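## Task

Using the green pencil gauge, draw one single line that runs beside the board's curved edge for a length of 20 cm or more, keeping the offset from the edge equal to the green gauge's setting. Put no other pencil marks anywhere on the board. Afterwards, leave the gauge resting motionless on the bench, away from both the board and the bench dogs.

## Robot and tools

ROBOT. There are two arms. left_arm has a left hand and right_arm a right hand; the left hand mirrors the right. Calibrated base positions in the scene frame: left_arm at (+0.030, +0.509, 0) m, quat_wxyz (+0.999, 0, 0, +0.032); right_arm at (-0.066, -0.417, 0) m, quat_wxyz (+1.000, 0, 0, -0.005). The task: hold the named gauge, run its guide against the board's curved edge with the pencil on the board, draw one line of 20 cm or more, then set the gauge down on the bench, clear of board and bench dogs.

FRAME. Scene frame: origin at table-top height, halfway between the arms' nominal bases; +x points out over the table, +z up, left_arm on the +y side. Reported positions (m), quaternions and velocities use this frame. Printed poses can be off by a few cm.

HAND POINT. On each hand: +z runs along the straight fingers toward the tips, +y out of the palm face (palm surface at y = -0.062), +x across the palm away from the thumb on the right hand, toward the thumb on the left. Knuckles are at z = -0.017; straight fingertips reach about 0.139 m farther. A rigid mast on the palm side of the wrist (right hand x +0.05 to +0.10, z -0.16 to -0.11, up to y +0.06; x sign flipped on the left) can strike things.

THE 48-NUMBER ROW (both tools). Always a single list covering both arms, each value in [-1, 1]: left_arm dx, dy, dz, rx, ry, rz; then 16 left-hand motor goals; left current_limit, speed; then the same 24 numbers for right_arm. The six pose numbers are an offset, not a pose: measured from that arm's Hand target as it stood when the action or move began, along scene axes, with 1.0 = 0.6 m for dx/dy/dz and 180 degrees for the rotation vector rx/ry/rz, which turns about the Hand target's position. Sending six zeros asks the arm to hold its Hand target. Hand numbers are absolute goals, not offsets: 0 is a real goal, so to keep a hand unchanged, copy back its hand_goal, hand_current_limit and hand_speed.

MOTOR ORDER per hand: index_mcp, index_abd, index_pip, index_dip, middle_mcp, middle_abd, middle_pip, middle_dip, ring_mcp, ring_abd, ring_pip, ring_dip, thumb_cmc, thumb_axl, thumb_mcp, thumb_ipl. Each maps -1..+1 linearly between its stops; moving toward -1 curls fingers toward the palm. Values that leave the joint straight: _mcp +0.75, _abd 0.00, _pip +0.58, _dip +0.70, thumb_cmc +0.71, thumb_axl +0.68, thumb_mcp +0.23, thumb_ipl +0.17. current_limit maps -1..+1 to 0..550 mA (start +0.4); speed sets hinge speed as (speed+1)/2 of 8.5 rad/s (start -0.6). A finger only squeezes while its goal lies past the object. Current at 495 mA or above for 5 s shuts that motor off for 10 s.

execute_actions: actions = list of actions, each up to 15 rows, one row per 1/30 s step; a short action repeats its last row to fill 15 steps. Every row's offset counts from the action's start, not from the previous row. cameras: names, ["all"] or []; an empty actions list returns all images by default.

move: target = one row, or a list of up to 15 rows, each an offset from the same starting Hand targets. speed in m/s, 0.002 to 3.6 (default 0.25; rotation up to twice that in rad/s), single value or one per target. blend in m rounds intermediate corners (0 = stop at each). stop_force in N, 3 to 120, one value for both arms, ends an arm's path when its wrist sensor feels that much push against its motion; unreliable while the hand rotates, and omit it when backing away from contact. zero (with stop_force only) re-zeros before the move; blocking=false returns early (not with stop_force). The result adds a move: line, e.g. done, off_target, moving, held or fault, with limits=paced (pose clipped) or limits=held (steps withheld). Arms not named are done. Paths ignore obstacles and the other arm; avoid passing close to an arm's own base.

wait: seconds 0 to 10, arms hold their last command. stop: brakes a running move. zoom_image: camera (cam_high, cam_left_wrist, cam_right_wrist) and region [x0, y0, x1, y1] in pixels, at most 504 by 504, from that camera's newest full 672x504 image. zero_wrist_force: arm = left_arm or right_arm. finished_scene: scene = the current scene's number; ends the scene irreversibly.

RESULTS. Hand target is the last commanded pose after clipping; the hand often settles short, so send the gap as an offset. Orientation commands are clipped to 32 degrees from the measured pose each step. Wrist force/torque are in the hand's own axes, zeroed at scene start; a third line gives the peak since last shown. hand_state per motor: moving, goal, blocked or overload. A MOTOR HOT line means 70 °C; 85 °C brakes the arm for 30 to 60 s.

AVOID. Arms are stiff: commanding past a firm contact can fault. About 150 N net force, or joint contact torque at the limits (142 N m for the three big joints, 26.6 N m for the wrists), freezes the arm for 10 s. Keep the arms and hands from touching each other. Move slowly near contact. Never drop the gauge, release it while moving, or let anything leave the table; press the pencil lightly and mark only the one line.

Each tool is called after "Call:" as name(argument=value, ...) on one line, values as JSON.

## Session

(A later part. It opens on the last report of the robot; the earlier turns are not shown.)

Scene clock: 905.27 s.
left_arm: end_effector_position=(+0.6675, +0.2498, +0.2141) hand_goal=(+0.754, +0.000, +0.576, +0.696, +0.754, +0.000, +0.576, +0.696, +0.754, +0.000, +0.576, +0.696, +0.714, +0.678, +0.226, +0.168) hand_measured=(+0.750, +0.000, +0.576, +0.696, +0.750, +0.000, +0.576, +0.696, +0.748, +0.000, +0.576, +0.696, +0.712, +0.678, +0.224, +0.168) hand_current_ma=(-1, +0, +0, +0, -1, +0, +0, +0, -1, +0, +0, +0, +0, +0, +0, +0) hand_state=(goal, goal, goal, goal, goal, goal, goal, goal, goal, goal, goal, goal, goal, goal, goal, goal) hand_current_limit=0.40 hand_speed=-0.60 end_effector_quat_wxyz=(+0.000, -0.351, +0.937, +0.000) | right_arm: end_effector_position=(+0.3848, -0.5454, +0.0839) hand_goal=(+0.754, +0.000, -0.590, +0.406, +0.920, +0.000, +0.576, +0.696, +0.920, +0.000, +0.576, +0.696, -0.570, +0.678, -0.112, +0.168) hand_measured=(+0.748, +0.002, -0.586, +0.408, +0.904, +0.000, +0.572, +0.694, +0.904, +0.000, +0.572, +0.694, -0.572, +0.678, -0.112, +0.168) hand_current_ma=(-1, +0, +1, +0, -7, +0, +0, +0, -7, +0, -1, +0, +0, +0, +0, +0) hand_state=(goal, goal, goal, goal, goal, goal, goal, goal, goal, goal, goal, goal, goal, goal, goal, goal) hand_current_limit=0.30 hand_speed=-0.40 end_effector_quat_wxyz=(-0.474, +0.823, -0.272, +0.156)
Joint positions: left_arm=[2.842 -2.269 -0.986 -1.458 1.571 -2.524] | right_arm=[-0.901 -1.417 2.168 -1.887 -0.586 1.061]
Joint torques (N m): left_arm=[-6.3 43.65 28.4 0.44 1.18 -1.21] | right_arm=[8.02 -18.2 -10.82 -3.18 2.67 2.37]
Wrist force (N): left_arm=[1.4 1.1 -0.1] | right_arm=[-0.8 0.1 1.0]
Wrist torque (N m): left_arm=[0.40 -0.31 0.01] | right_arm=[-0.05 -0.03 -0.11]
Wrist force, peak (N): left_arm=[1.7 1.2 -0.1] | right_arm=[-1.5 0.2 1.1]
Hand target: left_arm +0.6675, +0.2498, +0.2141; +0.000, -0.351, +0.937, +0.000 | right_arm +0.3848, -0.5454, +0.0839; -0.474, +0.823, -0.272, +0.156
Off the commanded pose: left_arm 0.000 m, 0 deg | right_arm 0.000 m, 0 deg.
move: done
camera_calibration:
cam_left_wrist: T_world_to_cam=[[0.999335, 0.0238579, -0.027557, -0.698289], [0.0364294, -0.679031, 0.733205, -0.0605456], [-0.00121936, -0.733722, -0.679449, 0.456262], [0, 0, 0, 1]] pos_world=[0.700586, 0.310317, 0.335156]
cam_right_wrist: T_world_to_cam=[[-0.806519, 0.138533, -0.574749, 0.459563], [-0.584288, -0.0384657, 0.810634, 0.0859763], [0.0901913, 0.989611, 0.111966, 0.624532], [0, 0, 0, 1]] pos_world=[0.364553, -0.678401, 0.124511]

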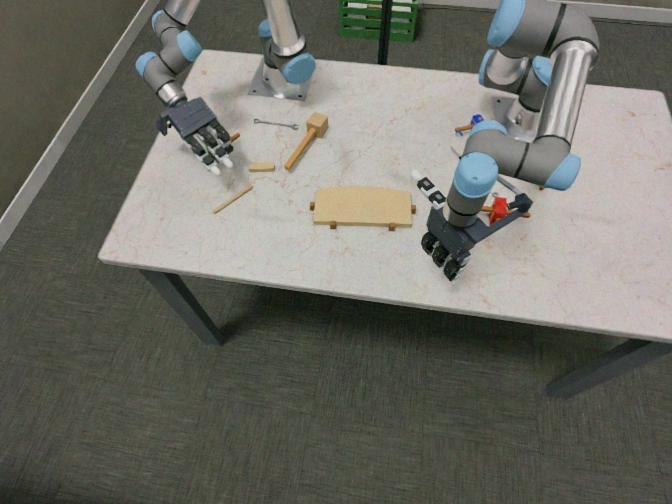

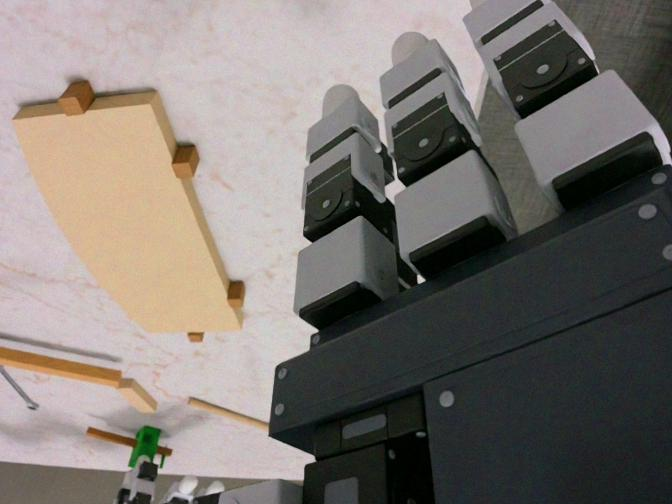

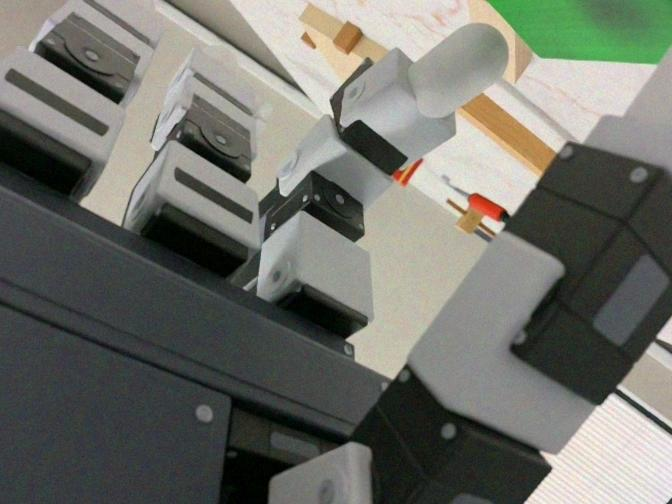

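Call:
move(target=[0,0,0,0,0,0,0.754,0,0.576,0.696,0.754,0,0.576,0.696,0.754,0,0.576,0.696,0.714,0.678,0.226,0.168,0.4,-0.6,0,0,-0.0565,0,0,0,0.753,0,-0.591,0.406,0.92,0,0.576,0.696,0.92,0,0.576,0.696,-0.571,0.678,-0.112,0.168,0.3,-0.4], speed=0.05, stop_force=4, cameras=["cam_high","cam_left_wrist","cam_right_wrist"])

Call:
zoom_image(camera="cam_left_wrist", region=[40, 360, 220, 504])

Scene clock: 914.50 s.
left_arm: end_effector_position=(+0.6675, +0.2498, +0.2141) hand_goal=(+0.754, +0.000, +0.576, +0.696, +0.754, +0.000, +0.576, +0.696, +0.754, +0.000, +0.576, +0.696, +0.714, +0.678, +0.226, +0.168) hand_measured=(+0.750, +0.000, +0.576, +0.696, +0.750, +0.000, +0.576, +0.696, +0.748, +0.000, +0.576, +0.696, +0.712, +0.678, +0.224, +0.168) hand_current_ma=(-1, +0, +0, +0, -1, +0, +0, +0, -1, +0, +0, +0, +0, +0, +0, +0) hand_state=(goal, goal, goal, goal, goal, goal, goal, goal, goal, goal, goal, goal, goal, goal, goal, goal) hand_current_limit=0.40 hand_speed=-0.60 end_effector_quat_wxyz=(+0.000, -0.351, +0.937, +0.000) | right_arm: end_effector_position=(+0.3848, -0.5454, +0.0500) hand_goal=(+0.754, +0.000, -0.590, +0.406, +0.920, +0.000, +0.576, +0.696, +0.920, +0.000, +0.576, +0.696, -0.570, +0.678, -0.112, +0.168) hand_measured=(+0.748, +0.002, -0.586, +0.408, +0.904, +0.000, +0.572, +0.694, +0.904, +0.000, +0.572, +0.694, -0.572, +0.678, -0.112, +0.168) hand_current_ma=(-1, +0, +1, +0, -7, +0, +0, +0, -7, +0, -1, +0, +0, +0, +0, +0) hand_state=(goal, goal, goal, goal, goal, goal, goal, goal, goal, goal, goal, goal, goal, goal, goal, goal) hand_current_limit=0.30 hand_speed=-0.40 end_effector_quat_wxyz=(-0.474, +0.823, -0.272, +0.156)
Joint positions: left_arm=[2.842 -2.269 -0.986 -1.458 1.571 -2.524] | right_arm=[-0.901 -1.346 2.202 -1.99 -0.586 1.061]
Joint torques (N m): left_arm=[-7.3 42.65 27.78 0.3 1.31 -1.2] | right_arm=[6.26 -19.14 -8.58 -3.3 2.25 2.32]
Wrist force (N): left_arm=[1.6 0.9 0.1] | right_arm=[-1.2 -0.2 0.6]
Wrist torque (N m): left_arm=[0.35 -0.33 0.03] | right_arm=[-0.08 0.01 -0.15]
Wrist force, peak (N): left_arm=[1.7 1.1 -0.1] | right_arm=[-0.8 0.1 1.4]
Hand target: left_arm +0.6675, +0.2498, +0.2141; +0.000, -0.351, +0.937, +0.000 | right_arm +0.3848, -0.5454, +0.0500; -0.474, +0.823, -0.272, +0.156
Off the commanded pose: left_arm 0.000 m, 0 deg | right_arm 0.000 m, 0 deg.
move: done
camera_calibration:
cam_left_wrist: T_world_to_cam=[[0.999335, 0.0238579, -0.027557, -0.698289], [0.0364294, -0.679031, 0.733205, -0.0605456], [-0.00121936, -0.733722, -0.679449, 0.456262], [0, 0, 0, 1]] pos_world=[0.700586, 0.310317, 0.335156]
cam_right_wrist: T_world_to_cam=[[-0.806509, 0.138533, -0.574762, 0.440077], [-0.584301, -0.0384631, 0.810625, 0.113464], [0.0901914, 0.989611, 0.111966, 0.628328], [0, 0, 0, 1]] pos_world=[0.364553, -0.678401, 0.0906111]

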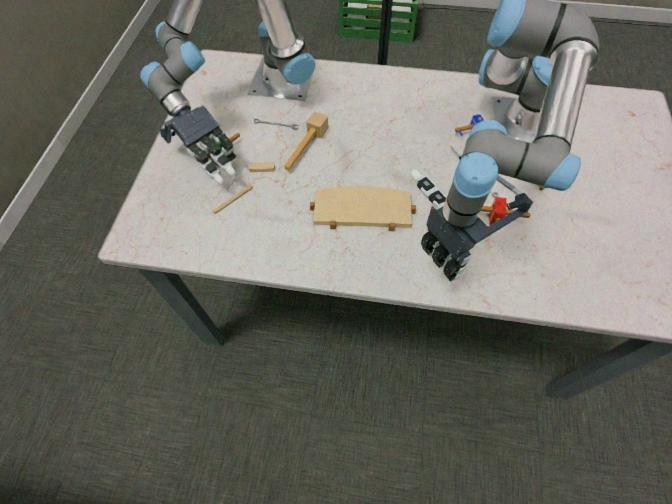

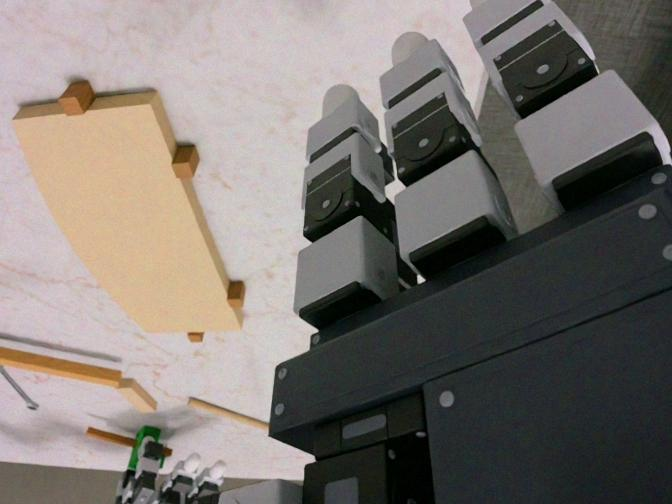

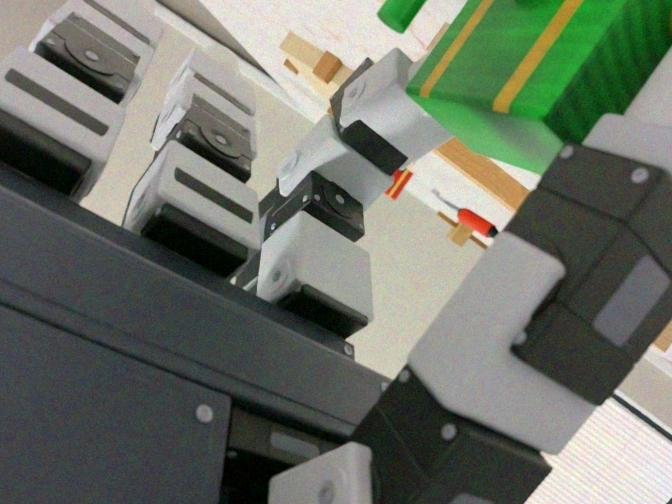

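Scaled by 2.800 from the camera's 672x504 image, which has a finer 960x720 frame.

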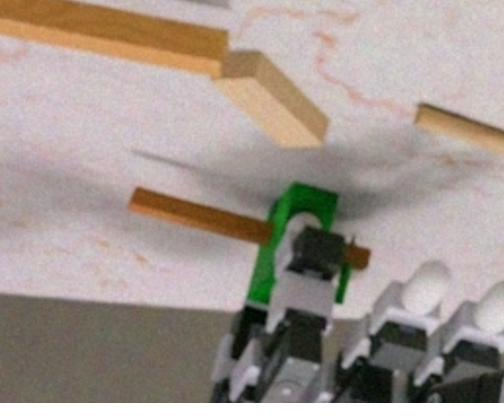

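Call:
move(target=[0,0,0,0,0,0,0.754,0,0.576,0.696,0.754,0,0.576,0.696,0.754,0,0.576,0.696,0.714,0.678,0.226,0.168,0.4,-0.6,0,0,0,0,0,0,0.38,0,-0.591,0.406,0.92,0,0.576,0.696,0.92,0,0.576,0.696,-0.571,0.678,-0.19,0.168,-0.2,-0.9], cameras=["cam_high","cam_left_wrist","cam_right_wrist"])

Call:
zoom_image(camera="cam_left_wrist", region=[40, 360, 220, 504])

Scene clock: 922.03 s.
left_arm: end_effector_position=(+0.6675, +0.2498, +0.2141) hand_goal=(+0.754, +0.000, +0.576, +0.696, +0.754, +0.000, +0.576, +0.696, +0.754, +0.000, +0.576, +0.696, +0.714, +0.678, +0.226, +0.168) hand_measured=(+0.750, +0.000, +0.576, +0.696, +0.750, +0.000, +0.576, +0.696, +0.748, +0.000, +0.576, +0.696, +0.712, +0.678, +0.224, +0.168) hand_current_ma=(-1, +0, +0, +0, -1, +0, +0, +0, -1, +0, +0, +0, +0, +0, +0, +0) hand_state=(goal, goal, goal, goal, goal, goal, goal, goal, goal, goal, goal, goal, goal, goal, goal, goal) hand_current_limit=0.40 hand_speed=-0.60 end_effector_quat_wxyz=(+0.000, -0.351, +0.937, +0.000) | right_arm: end_effector_position=(+0.3848, -0.5454, +0.0500) hand_goal=(+0.380, +0.000, -0.590, +0.406, +0.920, +0.000, +0.576, +0.696, +0.920, +0.000, +0.576, +0.696, -0.570, +0.678, -0.190, +0.168) hand_measured=(+0.696, +0.002, -0.578, +0.406, +0.904, +0.000, +0.572, +0.694, +0.904, +0.000, +0.572, +0.694, -0.574, +0.678, -0.136, +0.186) hand_current_ma=(+220, +0, +5, +0, -7, +0, +0, +0, -7, +0, -1, +0, -1, +0, +96, +16) hand_state=(blocked, goal, goal, goal, goal, goal, goal, goal, goal, goal, goal, goal, goal, goal, blocked, goal) hand_current_limit=-0.20 hand_speed=-0.90 end_effector_quat_wxyz=(-0.474, +0.823, -0.272, +0.156)
Joint positions: left_arm=[2.842 -2.269 -0.986 -1.458 1.571 -2.524] | right_arm=[-0.901 -1.346 2.202 -1.99 -0.586 1.061]
Joint torques (N m): left_arm=[-7.95 42.58 28.06 0.44 1.26 -1.2] | right_arm=[7.5 -19.32 -9.8 -3.34 1.44 1.97]
Wrist force (N): left_arm=[1.7 1.2 -0.1] | right_arm=[-1.1 -5.0 -0.3]
Wrist torque (N m): left_arm=[0.41 -0.35 0.03] | right_arm=[-0.07 -0.03 -0.04]
Wrist force, peak (N): left_arm=[1.7 1.3 0.0] | right_arm=[-1.1 -5.0 -0.3]
Hand target: left_arm +0.6675, +0.2498, +0.2141; +0.000, -0.351, +0.937, +0.000 | right_arm +0.3848, -0.5454, +0.0500; -0.474, +0.823, -0.272, +0.156
Off the commanded pose: left_arm 0.000 m, 0 deg | right_arm 0.000 m, 0 deg.
move: done
camera_calibration:
cam_left_wrist: T_world_to_cam=[[0.999335, 0.0238579, -0.027557, -0.698289], [0.0364294, -0.679031, 0.733205, -0.0605456], [-0.00121936, -0.733722, -0.679449, 0.456262], [0, 0, 0, 1]] pos_world=[0.700586, 0.310317, 0.335156]
cam_right_wrist: T_world_to_cam=[[-0.806519, 0.138533, -0.574749, 0.440079], [-0.584288, -0.0384657, 0.810634, 0.113457], [0.0901913, 0.989611, 0.111966, 0.628328], [0, 0, 0, 1]] pos_world=[0.364553, -0.678401, 0.0906111]

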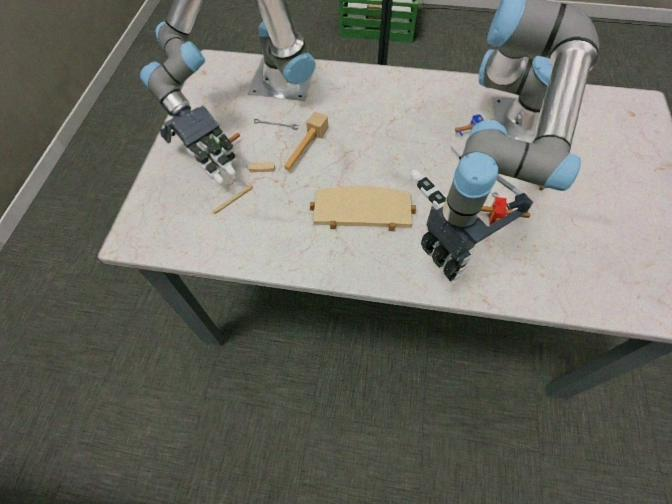

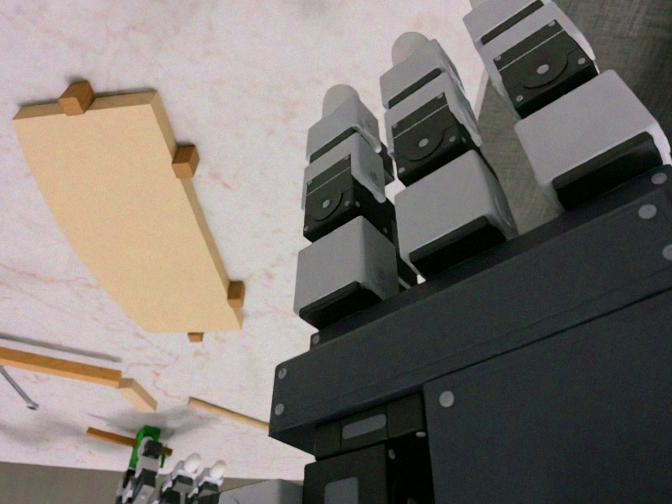

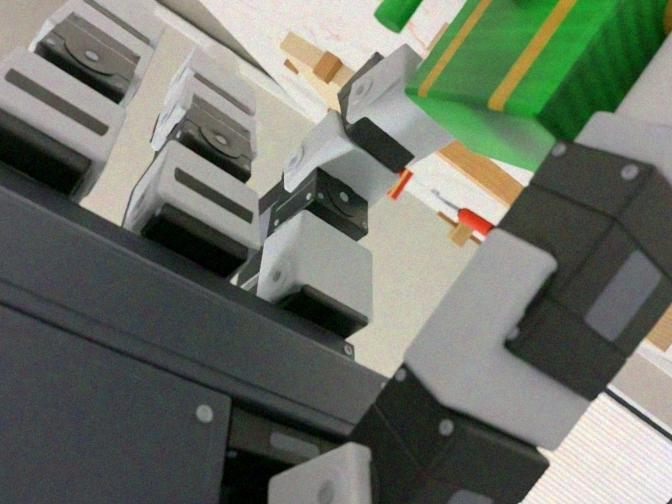

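Scaled by 2.800 from the camera's 672x504 image, which has a finer 960x720 frame.

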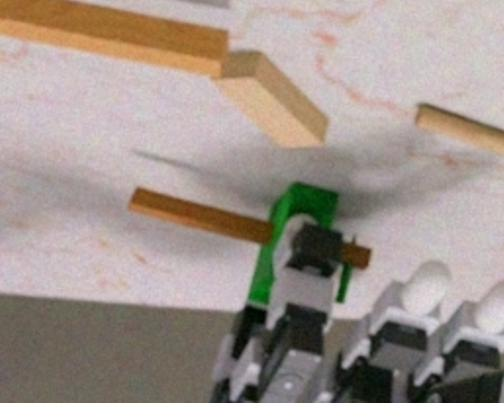

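Call:
zoom_image(camera="cam_right_wrist", region=[252, 0, 672, 260])

Call:
zoom_image(camera="cam_high", region=[170, 90, 260, 190])

Scaled by 1.200 from the camera's 672x504 image, which has a finer 960x720 frame.

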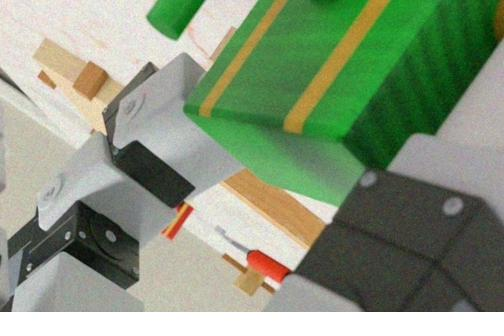

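Scaled by 5.040 from the camera's 672x504 image, which has a finer 960x720 frame.

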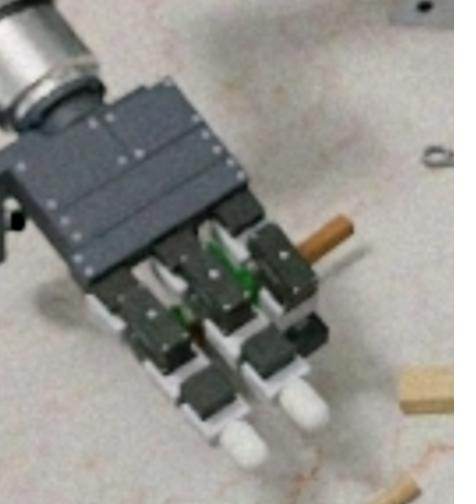

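Call:
move(target=[0,0,0,0,0,0,0.754,0,0.576,0.696,0.754,0,0.576,0.696,0.754,0,0.576,0.696,0.714,0.678,0.226,0.168,0.4,-0.6,0,0,0.005,0,0,0,0.38,0,-0.591,0.406,0.92,0,0.576,0.696,0.92,0,0.576,0.696,-0.571,0.678,-0.19,0.168,0.1,-0.9], cameras=["cam_high","cam_left_wrist","cam_right_wrist"])

Call:
zoom_image(camera="cam_left_wrist", region=[40, 360, 220, 504])

Scene clock: 951.20 s.
left_arm: end_effector_position=(+0.6675, +0.2498, +0.2141) hand_goal=(+0.754, +0.000, +0.576, +0.696, +0.754, +0.000, +0.576, +0.696, +0.754, +0.000, +0.576, +0.696, +0.714, +0.678, +0.226, +0.168) hand_measured=(+0.750, +0.000, +0.576, +0.696, +0.750, +0.000, +0.576, +0.696, +0.748, +0.000, +0.576, +0.696, +0.712, +0.678, +0.224, +0.168) hand_current_ma=(-1, +0, +0, +0, -1, +0, +0, +0, -1, +0, +0, +0, +0, +0, +0, +0) hand_state=(goal, goal, goal, goal, goal, goal, goal, goal, goal, goal, goal, goal, goal, goal, goal, goal) hand_current_limit=0.40 hand_speed=-0.60 end_effector_quat_wxyz=(+0.000, -0.351, +0.937, +0.000) | right_arm: end_effector_position=(+0.3848, -0.5454, +0.0530) hand_goal=(+0.380, +0.000, -0.590, +0.406, +0.920, +0.000, +0.576, +0.696, +0.920, +0.000, +0.576, +0.696, -0.570, +0.678, -0.190, +0.168) hand_measured=(+0.636, +0.002, -0.542, +0.422, +0.904, +0.000, +0.572, +0.694, +0.904, +0.000, +0.572, +0.694, -0.576, +0.676, -0.136, +0.196) hand_current_ma=(+302, +0, +52, +8, -7, +0, +0, +0, -7, +0, -1, +0, -1, +0, +96, +32) hand_state=(blocked, goal, blocked, goal, goal, goal, goal, goal, goal, goal, goal, goal, goal, goal, blocked, blocked) hand_current_limit=0.10 hand_speed=-0.90 end_effector_quat_wxyz=(-0.474, +0.823, -0.272, +0.156)
Joint positions: left_arm=[2.842 -2.269 -0.986 -1.458 1.571 -2.524] | right_arm=[-0.901 -1.353 2.199 -1.981 -0.586 1.061]
Joint torques (N m): left_arm=[-7.33 43.54 28.37 0.51 1.32 -1.11] | right_arm=[6.02 -30.76 -20.47 -0.24 -0.1 1.65]
Wrist force (N): left_arm=[1.6 1.1 0.1] | right_arm=[-1.4 -2.2 0.3]
Wrist torque (N m): left_arm=[0.38 -0.34 0.03] | right_arm=[-0.15 -0.02 -0.08]
Wrist force, peak (N): left_arm=[1.7 1.2 -0.1] | right_arm=[-1.5 -5.8 -0.7]
Hand target: left_arm +0.6675, +0.2498, +0.2141; +0.000, -0.351, +0.937, +0.000 | right_arm +0.3848, -0.5454, +0.0530; -0.474, +0.823, -0.272, +0.156
Off the commanded pose: left_arm 0.000 m, 0 deg | right_arm 0.000 m, 0 deg.
move: done
camera_calibration:
cam_left_wrist: T_world_to_cam=[[0.999335, 0.0238579, -0.027557, -0.698289], [0.0364294, -0.679031, 0.733205, -0.0605456], [-0.00121936, -0.733722, -0.679449, 0.456262], [0, 0, 0, 1]] pos_world=[0.700586, 0.310317, 0.335156]
cam_right_wrist: T_world_to_cam=[[-0.806519, 0.138533, -0.574749, 0.441803], [-0.584288, -0.0384657, 0.810634, 0.111025], [0.0901913, 0.989611, 0.111966, 0.627992], [0, 0, 0, 1]] pos_world=[0.364553, -0.678401, 0.0936111]

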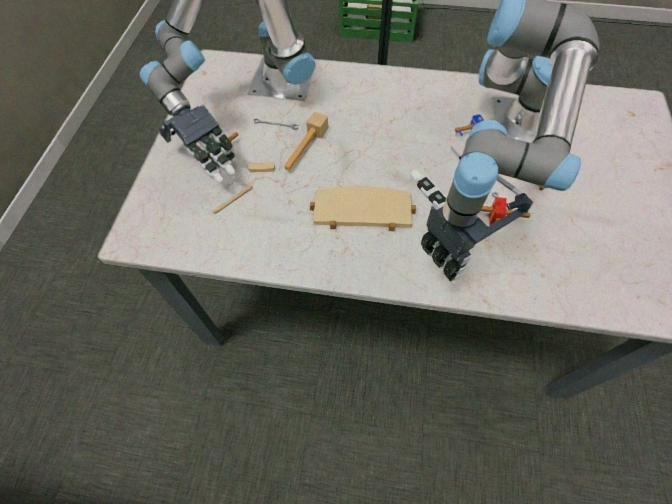

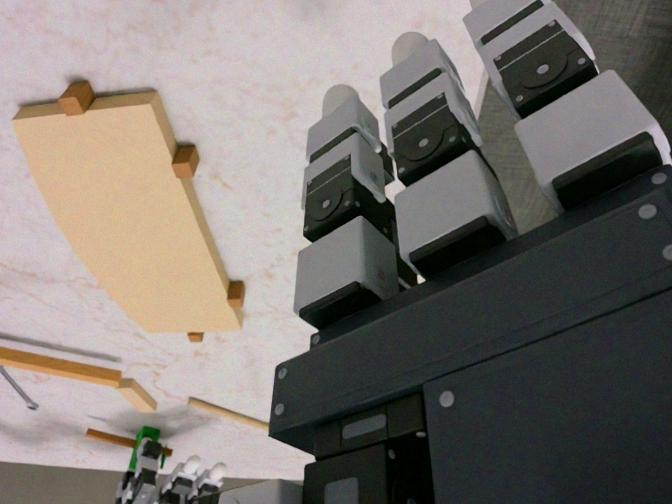

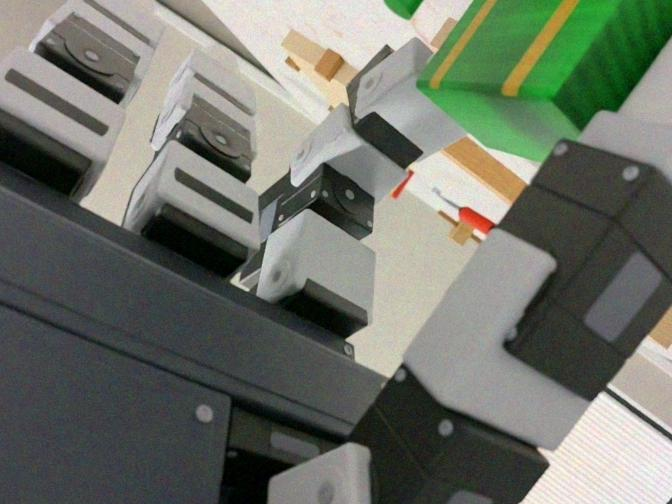

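Scaled by 2.800 from the camera's 672x504 image, which has a finer 960x720 frame.

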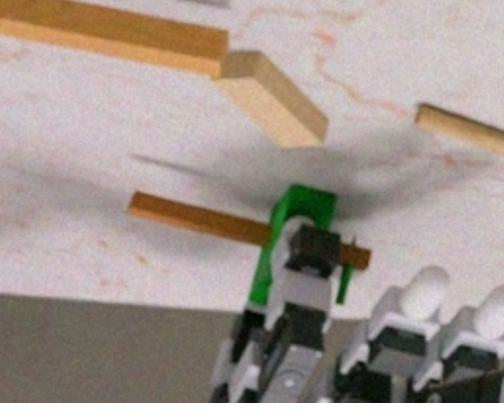

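Call:
move(target=[0,0,0,0,0,0,0.754,0,0.576,0.696,0.754,0,0.576,0.696,0.754,0,0.576,0.696,0.714,0.678,0.226,0.168,0.4,-0.6,0,0,0.08,0,0,0,0.38,0,-0.591,0.406,0.92,0,0.576,0.696,0.92,0,0.576,0.696,-0.571,0.678,-0.19,0.168,0.1,-0.9], speed=0.06, cameras=["cam_high","cam_left_wrist","cam_right_wrist"])

Call:
zoom_image(camera="cam_left_wrist", region=[40, 360, 220, 504])

Scene clock: 957.57 s.
left_arm: end_effector_position=(+0.6675, +0.2498, +0.2141) hand_goal=(+0.754, +0.000, +0.576, +0.696, +0.754, +0.000, +0.576, +0.696, +0.754, +0.000, +0.576, +0.696, +0.714, +0.678, +0.226, +0.168) hand_measured=(+0.750, +0.000, +0.576, +0.696, +0.750, +0.000, +0.576, +0.696, +0.748, +0.000, +0.576, +0.696, +0.712, +0.678, +0.224, +0.168) hand_current_ma=(-1, +0, +0, +0, -1, +0, +0, +0, -1, +0, +0, +0, +0, +0, +0, +0) hand_state=(goal, goal, goal, goal, goal, goal, goal, goal, goal, goal, goal, goal, goal, goal, goal, goal) hand_current_limit=0.40 hand_speed=-0.60 end_effector_quat_wxyz=(+0.000, -0.351, +0.937, +0.000) | right_arm: end_effector_position=(+0.3848, -0.5454, +0.1010) hand_goal=(+0.380, +0.000, -0.590, +0.406, +0.920, +0.000, +0.576, +0.696, +0.920, +0.000, +0.576, +0.696, -0.570, +0.678, -0.190, +0.168) hand_measured=(+0.622, +0.002, -0.530, +0.430, +0.904, +0.000, +0.572, +0.694, +0.904, +0.000, +0.572, +0.694, -0.576, +0.676, -0.136, +0.196) hand_current_ma=(+302, +0, +76, +15, -7, +0, +0, +0, -7, +0, -1, +0, -1, +0, +97, +32) hand_state=(blocked, goal, blocked, blocked, goal, goal, goal, goal, goal, goal, goal, goal, goal, goal, blocked, blocked) hand_current_limit=0.10 hand_speed=-0.90 end_effector_quat_wxyz=(-0.474, +0.823, -0.272, +0.156)
Joint positions: left_arm=[2.842 -2.269 -0.986 -1.458 1.571 -2.524] | right_arm=[-0.901 -1.449 2.149 -1.835 -0.586 1.062]
Joint torques (N m): left_arm=[-7.55 42.72 28.48 0.46 1.4 -1.12] | right_arm=[-7.08 -29.71 -23.62 -0.33 0.86 -2.27]
Wrist force (N): left_arm=[1.5 1.3 -0.1] | right_arm=[-1.0 1.0 1.5]
Wrist torque (N m): left_arm=[0.43 -0.32 0.01] | right_arm=[0.00 0.00 -0.07]
Wrist force, peak (N): left_arm=[1.6 1.3 0.1] | right_arm=[-1.5 -2.6 0.3]
Hand target: left_arm +0.6675, +0.2498, +0.2141; +0.000, -0.351, +0.937, +0.000 | right_arm +0.3848, -0.5454, +0.1010; -0.474, +0.823, -0.272, +0.156
Off the commanded pose: left_arm 0.000 m, 0 deg | right_arm 0.000 m, 0 deg.
move: done
camera_calibration:
cam_left_wrist: T_world_to_cam=[[0.999335, 0.0238579, -0.027557, -0.698289], [0.0364294, -0.679031, 0.733205, -0.0605456], [-0.00121936, -0.733722, -0.679449, 0.456262], [0, 0, 0, 1]] pos_world=[0.700586, 0.310317, 0.335156]
cam_right_wrist: T_world_to_cam=[[-0.806526, 0.138453, -0.574758, 0.469327], [-0.584294, -0.0385234, 0.810627, 0.0720824], [0.0900923, 0.989619, 0.111968, 0.622561], [0, 0, 0, 1]] pos_world=[0.364554, -0.678301, 0.141611]

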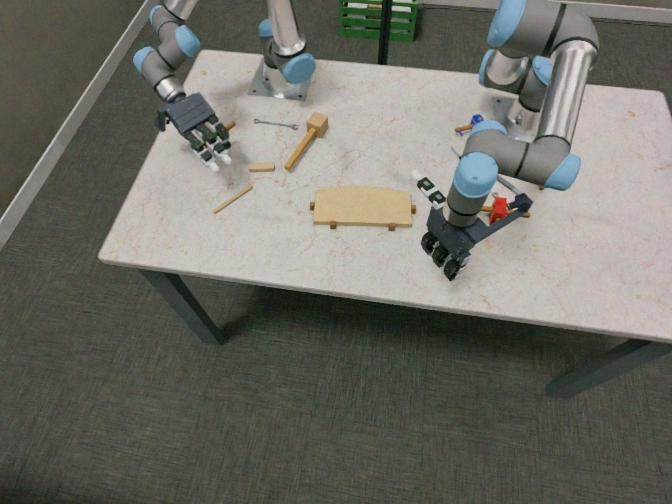

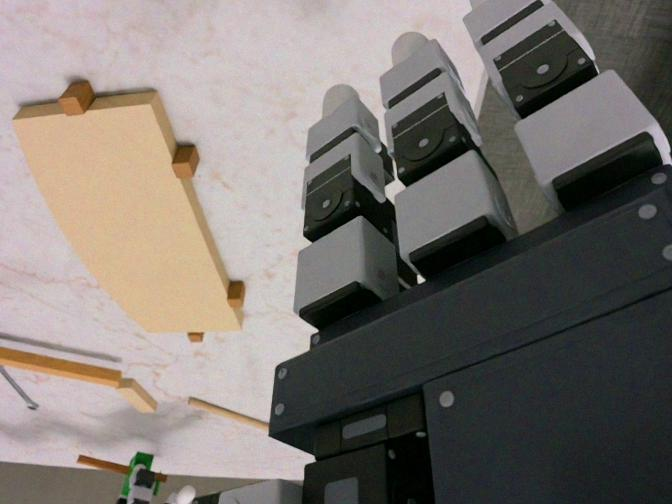

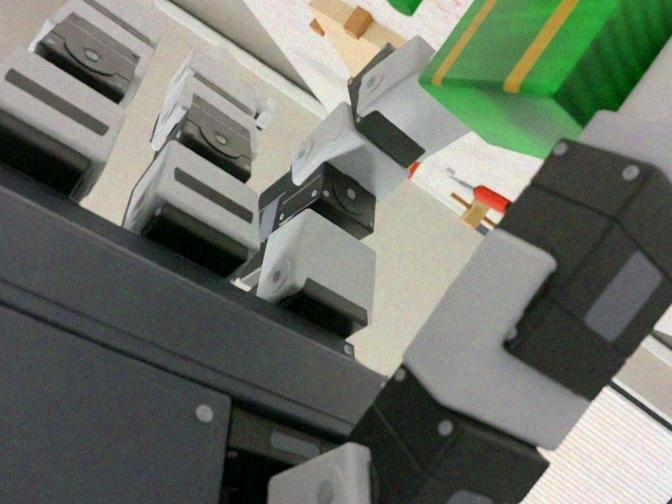

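Scaled by 2.800 from the camera's 672x504 image, which has a finer 960x720 frame.

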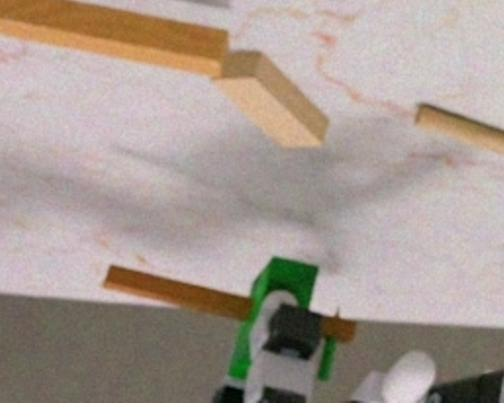

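Call:
zoom_image(camera="cam_high", region=[300, 170, 430, 240])

Call:
zoom_image(camera="cam_left_wrist", region=[0, 70, 270, 350])

Scaled by 3.877 from the camera's 672x504 image, which has a finer 960x720 frame.

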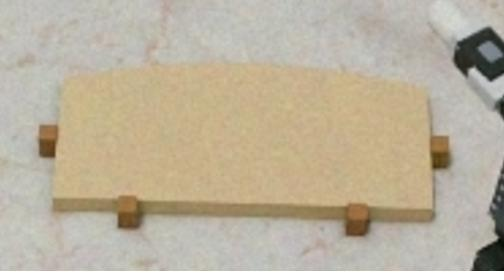

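Scaled by 1.800 from the camera's 672x504 image, which has a finer 960x720 frame.

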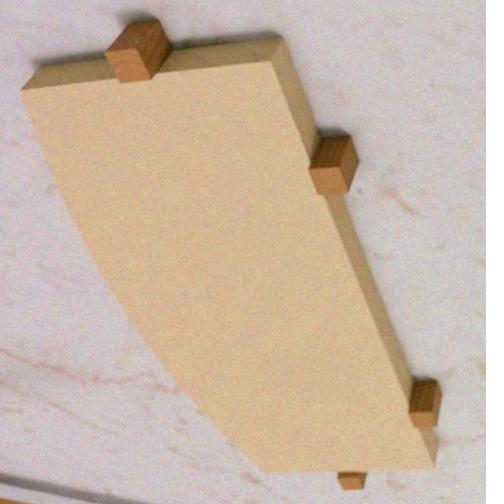

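Call:
zoom_image(camera="cam_left_wrist", region=[0, 100, 100, 240])

Call:
zoom_image(camera="cam_left_wrist", region=[50, 210, 170, 350])

Scaled by 3.600 from the camera's 672x504 image, which has a finer 960x720 frame.

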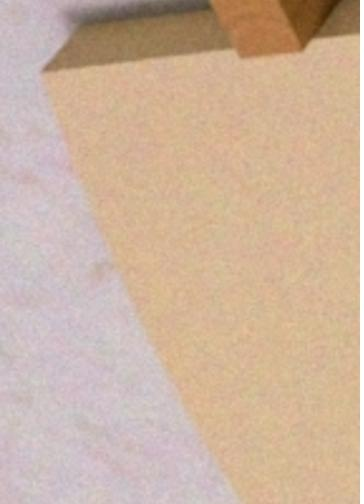

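Scaled by 3.600 from the camera's 672x504 image, which has a finer 960x720 frame.

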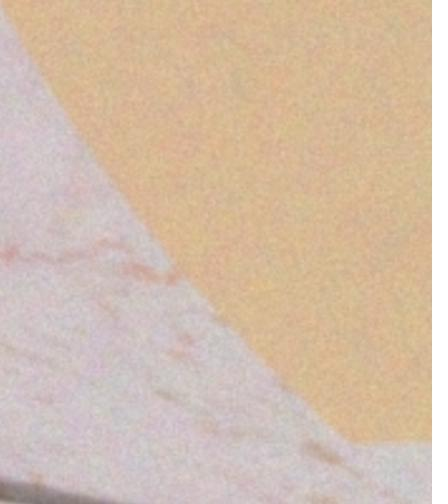

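Call:
move(target=[[0,0,0,0,0,0,0.754,0,0.576,0.696,0.754,0,0.576,0.696,0.754,0,0.576,0.696,0.714,0.678,0.226,0.168,0.4,-0.6,0,0,0.1,0,0,0,0.38,0,-0.591,0.406,0.92,0,0.576,0.696,0.92,0,0.576,0.696,-0.571,0.678,-0.19,0.168,0.1,-0.9],[0,0,0,0,0,0,0.754,0,0.576,0.696,0.754,0,0.576,0.696,0.754,0,0.576,0.696,0.714,0.678,0.226,0.168,0.4,-0.6,-0.0563,0.869,0.1,0,0,0.235,0.38,0,-0.591,0.406,0.92,0,0.576,0.696,0.92,0,0.576,0.696,-0.571,0.678,-0.19,0.168,0.1,-0.9]], speed=0.22, blend=[0.03,0], cameras=["all"])

Call:
zoom_image(camera="cam_left_wrist", region=[0, 180, 160, 340])

Call:
zoom_image(camera="cam_high", region=[300, 110, 430, 220])

Scene clock: 1039.50 s.
left_arm: end_effector_position=(+0.6675, +0.2498, +0.2141) hand_goal=(+0.754, +0.000, +0.576, +0.696, +0.754, +0.000, +0.576, +0.696, +0.754, +0.000, +0.576, +0.696, +0.714, +0.678, +0.226, +0.168) hand_measured=(+0.750, +0.000, +0.576, +0.696, +0.750, +0.000, +0.576, +0.696, +0.748, +0.000, +0.576, +0.696, +0.712, +0.678, +0.224, +0.168) hand_current_ma=(-1, +0, +0, +0, -1, +0, +0, +0, -1, +0, +0, +0, +0, +0, +0, +0) hand_state=(goal, goal, goal, goal, goal, goal, goal, goal, goal, goal, goal, goal, goal, goal, goal, goal) hand_current_limit=0.40 hand_speed=-0.60 end_effector_quat_wxyz=(+0.000, -0.351, +0.937, +0.000) | right_arm: end_effector_position=(+0.3510, -0.0241, +0.1610) hand_goal=(+0.380, +0.000, -0.590, +0.406, +0.920, +0.000, +0.576, +0.696, +0.920, +0.000, +0.576, +0.696, -0.570, +0.678, -0.190, +0.168) hand_measured=(+0.620, +0.002, -0.528, +0.430, +0.904, +0.000, +0.572, +0.694, +0.904, +0.000, +0.572, +0.694, -0.578, +0.676, -0.136, +0.196) hand_current_ma=(+302, +0, +79, +15, -7, +0, +0, +0, -7, +0, -1, +0, -2, +0, +99, +32) hand_state=(blocked, goal, blocked, blocked, goal, goal, goal, goal, goal, goal, goal, goal, goal, goal, blocked, blocked) hand_current_limit=0.10 hand_speed=-0.90 end_effector_quat_wxyz=(-0.499, +0.865, +0.043, -0.025)
Joint positions: left_arm=[2.842 -2.269 -0.986 -1.458 1.571 -2.524] | right_arm=[0.232 -1.344 2.027 -2.461 -0.537 1.811]
Joint torques (N m): left_arm=[-6.56 43.47 27.79 0.33 1.23 -1.28] | right_arm=[8.68 -24.36 -22.89 -4.13 0.09 2.04]
Wrist force (N): left_arm=[1.5 0.9 0.1] | right_arm=[-0.7 0.2 1.0]
Wrist torque (N m): left_arm=[0.36 -0.32 0.02] | right_arm=[-0.09 -0.07 -0.17]
Wrist force, peak (N): left_arm=[1.7 1.2 0.0] | right_arm=[-1.0 2.4 2.3]
Hand target: left_arm +0.6675, +0.2498, +0.2141; +0.000, -0.351, +0.937, +0.000 | right_arm +0.3510, -0.0240, +0.1610; -0.499, +0.865, +0.043, -0.025
Off the commanded pose: left_arm 0.000 m, 0 deg | right_arm 0.000 m, 0 deg.
move: done
camera_calibration:
cam_left_wrist: T_world_to_cam=[[0.999335, 0.0238579, -0.027557, -0.698289], [0.0364294, -0.679031, 0.733205, -0.0605456], [-0.00121936, -0.733722, -0.679449, 0.456262], [0, 0, 0, 1]] pos_world=[0.700586, 0.310317, 0.335156]
cam_right_wrist: T_world_to_cam=[[-0.689771, -0.440345, -0.574728, 0.349438], [-0.406246, -0.421681, 0.810648, -0.0479637], [-0.599317, 0.792642, 0.111975, 0.340275], [0, 0, 0, 1]] pos_world=[0.42548, -0.136069, 0.201611]

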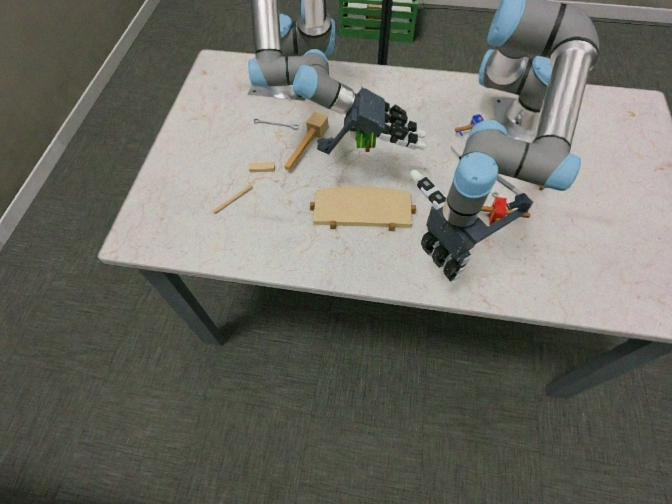

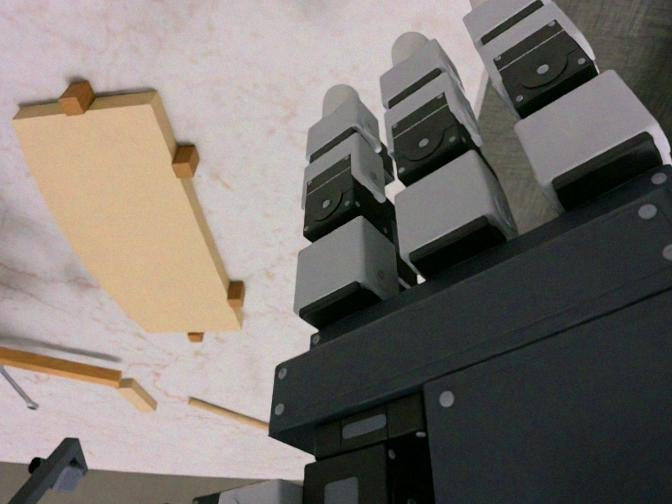

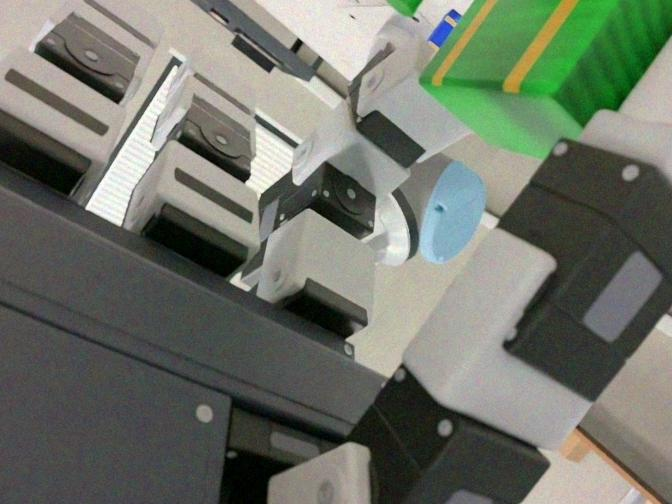

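Scaled by 3.150 from the camera's 672x504 image, which has a finer 960x720 frame.

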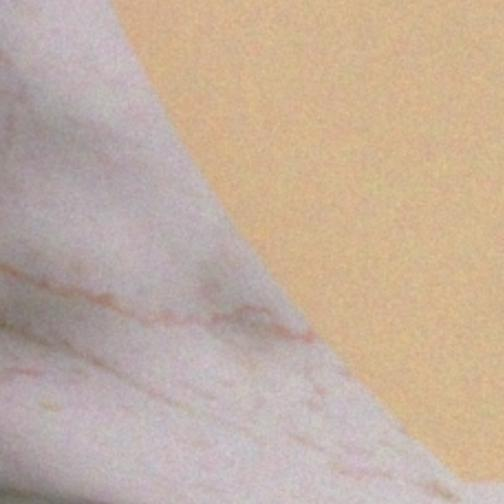

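Scaled by 3.877 from the camera's 672x504 image, which has a finer 960x720 frame.

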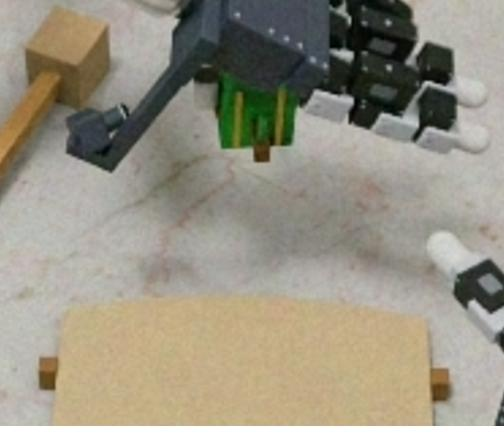

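Call:
move(target=[0,0,0,0,0,0,0.754,0,0.576,0.696,0.754,0,0.576,0.696,0.754,0,0.576,0.696,0.714,0.678,0.226,0.168,0.4,-0.6,0,0,-0.155,0,0,0,0.38,0,-0.591,0.406,0.92,0,0.576,0.696,0.92,0,0.576,0.696,-0.571,0.678,-0.19,0.168,0.1,-0.9], speed=0.15)

Call:
move(target=[0,0,0,0,0,0,0.754,0,0.576,0.696,0.754,0,0.576,0.696,0.754,0,0.576,0.696,0.714,0.678,0.226,0.168,0.4,-0.6,0,0,-0.04,0,0,0,0.38,0,-0.591,0.406,0.92,0,0.576,0.696,0.92,0,0.576,0.696,-0.571,0.678,-0.19,0.168,0.1,-0.9], speed=0.015, stop_force=3, cameras=["cam_high","cam_left_wrist"])

Call:
zoom_image(camera="cam_high", region=[320, 110, 430, 200])

Scene clock: 1047.20 s.
left_arm: end_effector_position=(+0.6675, +0.2498, +0.2141) hand_goal=(+0.754, +0.000, +0.576, +0.696, +0.754, +0.000, +0.576, +0.696, +0.754, +0.000, +0.576, +0.696, +0.714, +0.678, +0.226, +0.168) hand_measured=(+0.750, +0.000, +0.576, +0.696, +0.750, +0.000, +0.576, +0.696, +0.748, +0.000, +0.576, +0.696, +0.712, +0.678, +0.224, +0.168) hand_current_ma=(-1, +0, +0, +0, -1, +0, +0, +0, -1, +0, +0, +0, +0, +0, +0, +0) hand_state=(goal, goal, goal, goal, goal, goal, goal, goal, goal, goal, goal, goal, goal, goal, goal, goal) hand_current_limit=0.40 hand_speed=-0.60 end_effector_quat_wxyz=(+0.000, -0.351, +0.937, +0.000) | right_arm: end_effector_position=(+0.3510, -0.0241, +0.0681) hand_goal=(+0.380, +0.000, -0.590, +0.406, +0.920, +0.000, +0.576, +0.696, +0.920, +0.000, +0.576, +0.696, -0.570, +0.678, -0.190, +0.168) hand_measured=(+0.620, +0.002, -0.528, +0.430, +0.904, +0.000, +0.572, +0.694, +0.904, +0.000, +0.572, +0.694, -0.578, +0.676, -0.136, +0.196) hand_current_ma=(+302, +0, +79, +15, -7, +0, +0, +0, -7, +0, -1, +0, -2, +0, +99, +32) hand_state=(blocked, goal, blocked, blocked, goal, goal, goal, goal, goal, goal, goal, goal, goal, goal, blocked, blocked) hand_current_limit=0.10 hand_speed=-0.90 end_effector_quat_wxyz=(-0.499, +0.865, +0.043, -0.025)
Joint positions: left_arm=[2.842 -2.269 -0.986 -1.458 1.571 -2.524] | right_arm=[0.233 -1.164 2.103 -2.717 -0.537 1.811]
Joint torques (N m): left_arm=[-8.16 44.2 27.45 0.5 1.31 -1.1] | right_arm=[7.65 -25.56 -9.29 -4.25 0.34 2.31]
Wrist force (N): left_arm=[1.5 1.2 0.1] | right_arm=[-0.9 0.4 0.9]
Wrist torque (N m): left_arm=[0.39 -0.31 0.01] | right_arm=[-0.06 -0.04 -0.17]
Wrist force, peak (N): left_arm=[1.6 1.2 0.0] | right_arm=[-0.9 1.4 1.7]
Hand target: left_arm +0.6675, +0.2498, +0.2141; +0.000, -0.351, +0.937, +0.000 | right_arm +0.3510, -0.0240, +0.0680; -0.499, +0.865, +0.043, -0.025
Off the commanded pose: left_arm 0.000 m, 0 deg | right_arm 0.000 m, 0 deg.
move: done

Scene clock: 1049.30 s.
left_arm: end_effector_position=(+0.6675, +0.2498, +0.2141) hand_goal=(+0.754, +0.000, +0.576, +0.696, +0.754, +0.000, +0.576, +0.696, +0.754, +0.000, +0.576, +0.696, +0.714, +0.678, +0.226, +0.168) hand_measured=(+0.750, +0.000, +0.576, +0.696, +0.750, +0.000, +0.576, +0.696, +0.748, +0.000, +0.576, +0.696, +0.712, +0.678, +0.224, +0.168) hand_current_ma=(-1, +0, +0, +0, -1, +0, +0, +0, -1, +0, +0, +0, +0, +0, +0, +0) hand_state=(goal, goal, goal, goal, goal, goal, goal, goal, goal, goal, goal, goal, goal, goal, goal, goal) hand_current_limit=0.40 hand_speed=-0.60 end_effector_quat_wxyz=(+0.000, -0.351, +0.937, +0.000) | right_arm: end_effector_position=(+0.3510, -0.0240, +0.0536) hand_goal=(+0.380, +0.000, -0.590, +0.406, +0.920, +0.000, +0.576, +0.696, +0.920, +0.000, +0.576, +0.696, -0.570, +0.678, -0.190, +0.168) hand_measured=(+0.620, +0.002, -0.528, +0.426, +0.904, +0.000, +0.572, +0.694, +0.904, +0.000, +0.572, +0.694, -0.578, +0.676, -0.134, +0.196) hand_current_ma=(+303, +0, +79, +10, -7, +0, +0, +0, -7, +0, -1, +0, -2, +0, +106, +32) hand_state=(blocked, goal, blocked, goal, goal, goal, goal, goal, goal, goal, goal, goal, goal, goal, blocked, blocked) hand_current_limit=0.10 hand_speed=-0.90 end_effector_quat_wxyz=(-0.499, +0.865, +0.043, -0.025)
Joint positions: left_arm=[2.842 -2.269 -0.986 -1.458 1.571 -2.524] | right_arm=[0.233 -1.131 2.11 -2.757 -0.537 1.811]
Joint torques (N m): left_arm=[-7.28 43.31 27.78 0.5 1.1 -1.16] | right_arm=[6.13 -39.68 -19.82 -1.19 0.57 -1.82]
Wrist force (N): left_arm=[1.5 1.1 -0.2] | right_arm=[-1.0 -0.5 0.6]
Wrist torque (N m): left_arm=[0.41 -0.33 0.02] | right_arm=[-0.02 -0.04 -0.16]
Wrist force, peak (N): left_arm=[1.8 1.2 -0.3] | right_arm=[-0.7 -7.1 -2.5]
Hand target: left_arm +0.6675, +0.2498, +0.2141; +0.000, -0.351, +0.937, +0.000 | right_arm +0.3510, -0.0240, +0.0536; -0.499, +0.865, +0.043, -0.025 (not the last commanded pose)
Off the commanded pose: left_arm 0.000 m, 0 deg | right_arm 0.010 m, 0 deg.
move: contact (right_arm)
camera_calibration:
cam_left_wrist: T_world_to_cam=[[0.999335, 0.0238579, -0.027557, -0.698289], [0.0364294, -0.679031, 0.733205, -0.0605456], [-0.00121936, -0.733722, -0.679449, 0.456262], [0, 0, 0, 1]] pos_world=[0.700586, 0.310317, 0.335156]
Images, in order (width x height): cam_high 672x504, cam_left_wrist 672x504.

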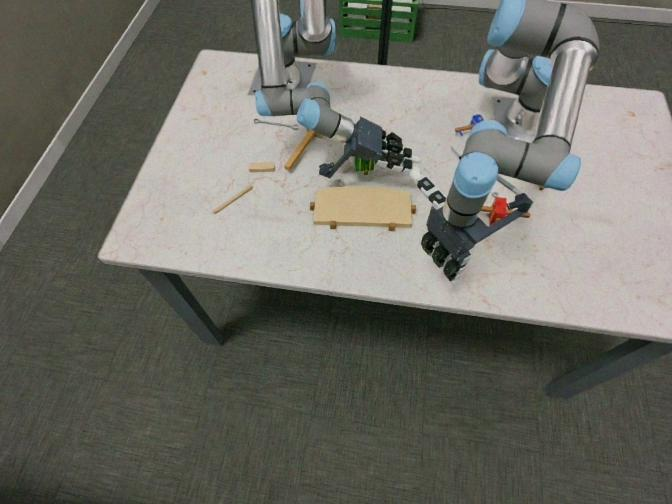

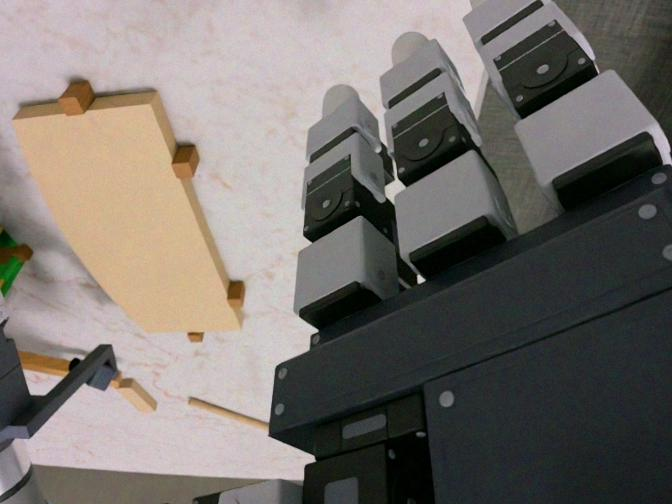

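Scaled by 4.582 from the camera's 672x504 image, which has a finer 960x720 frame.

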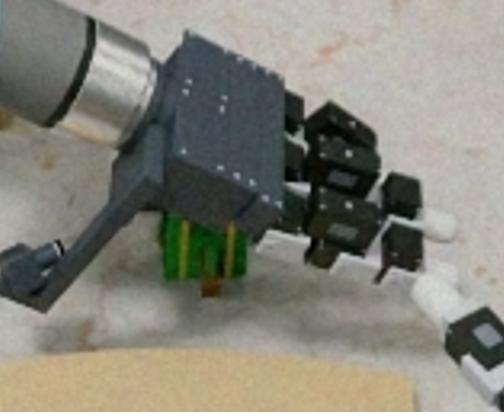

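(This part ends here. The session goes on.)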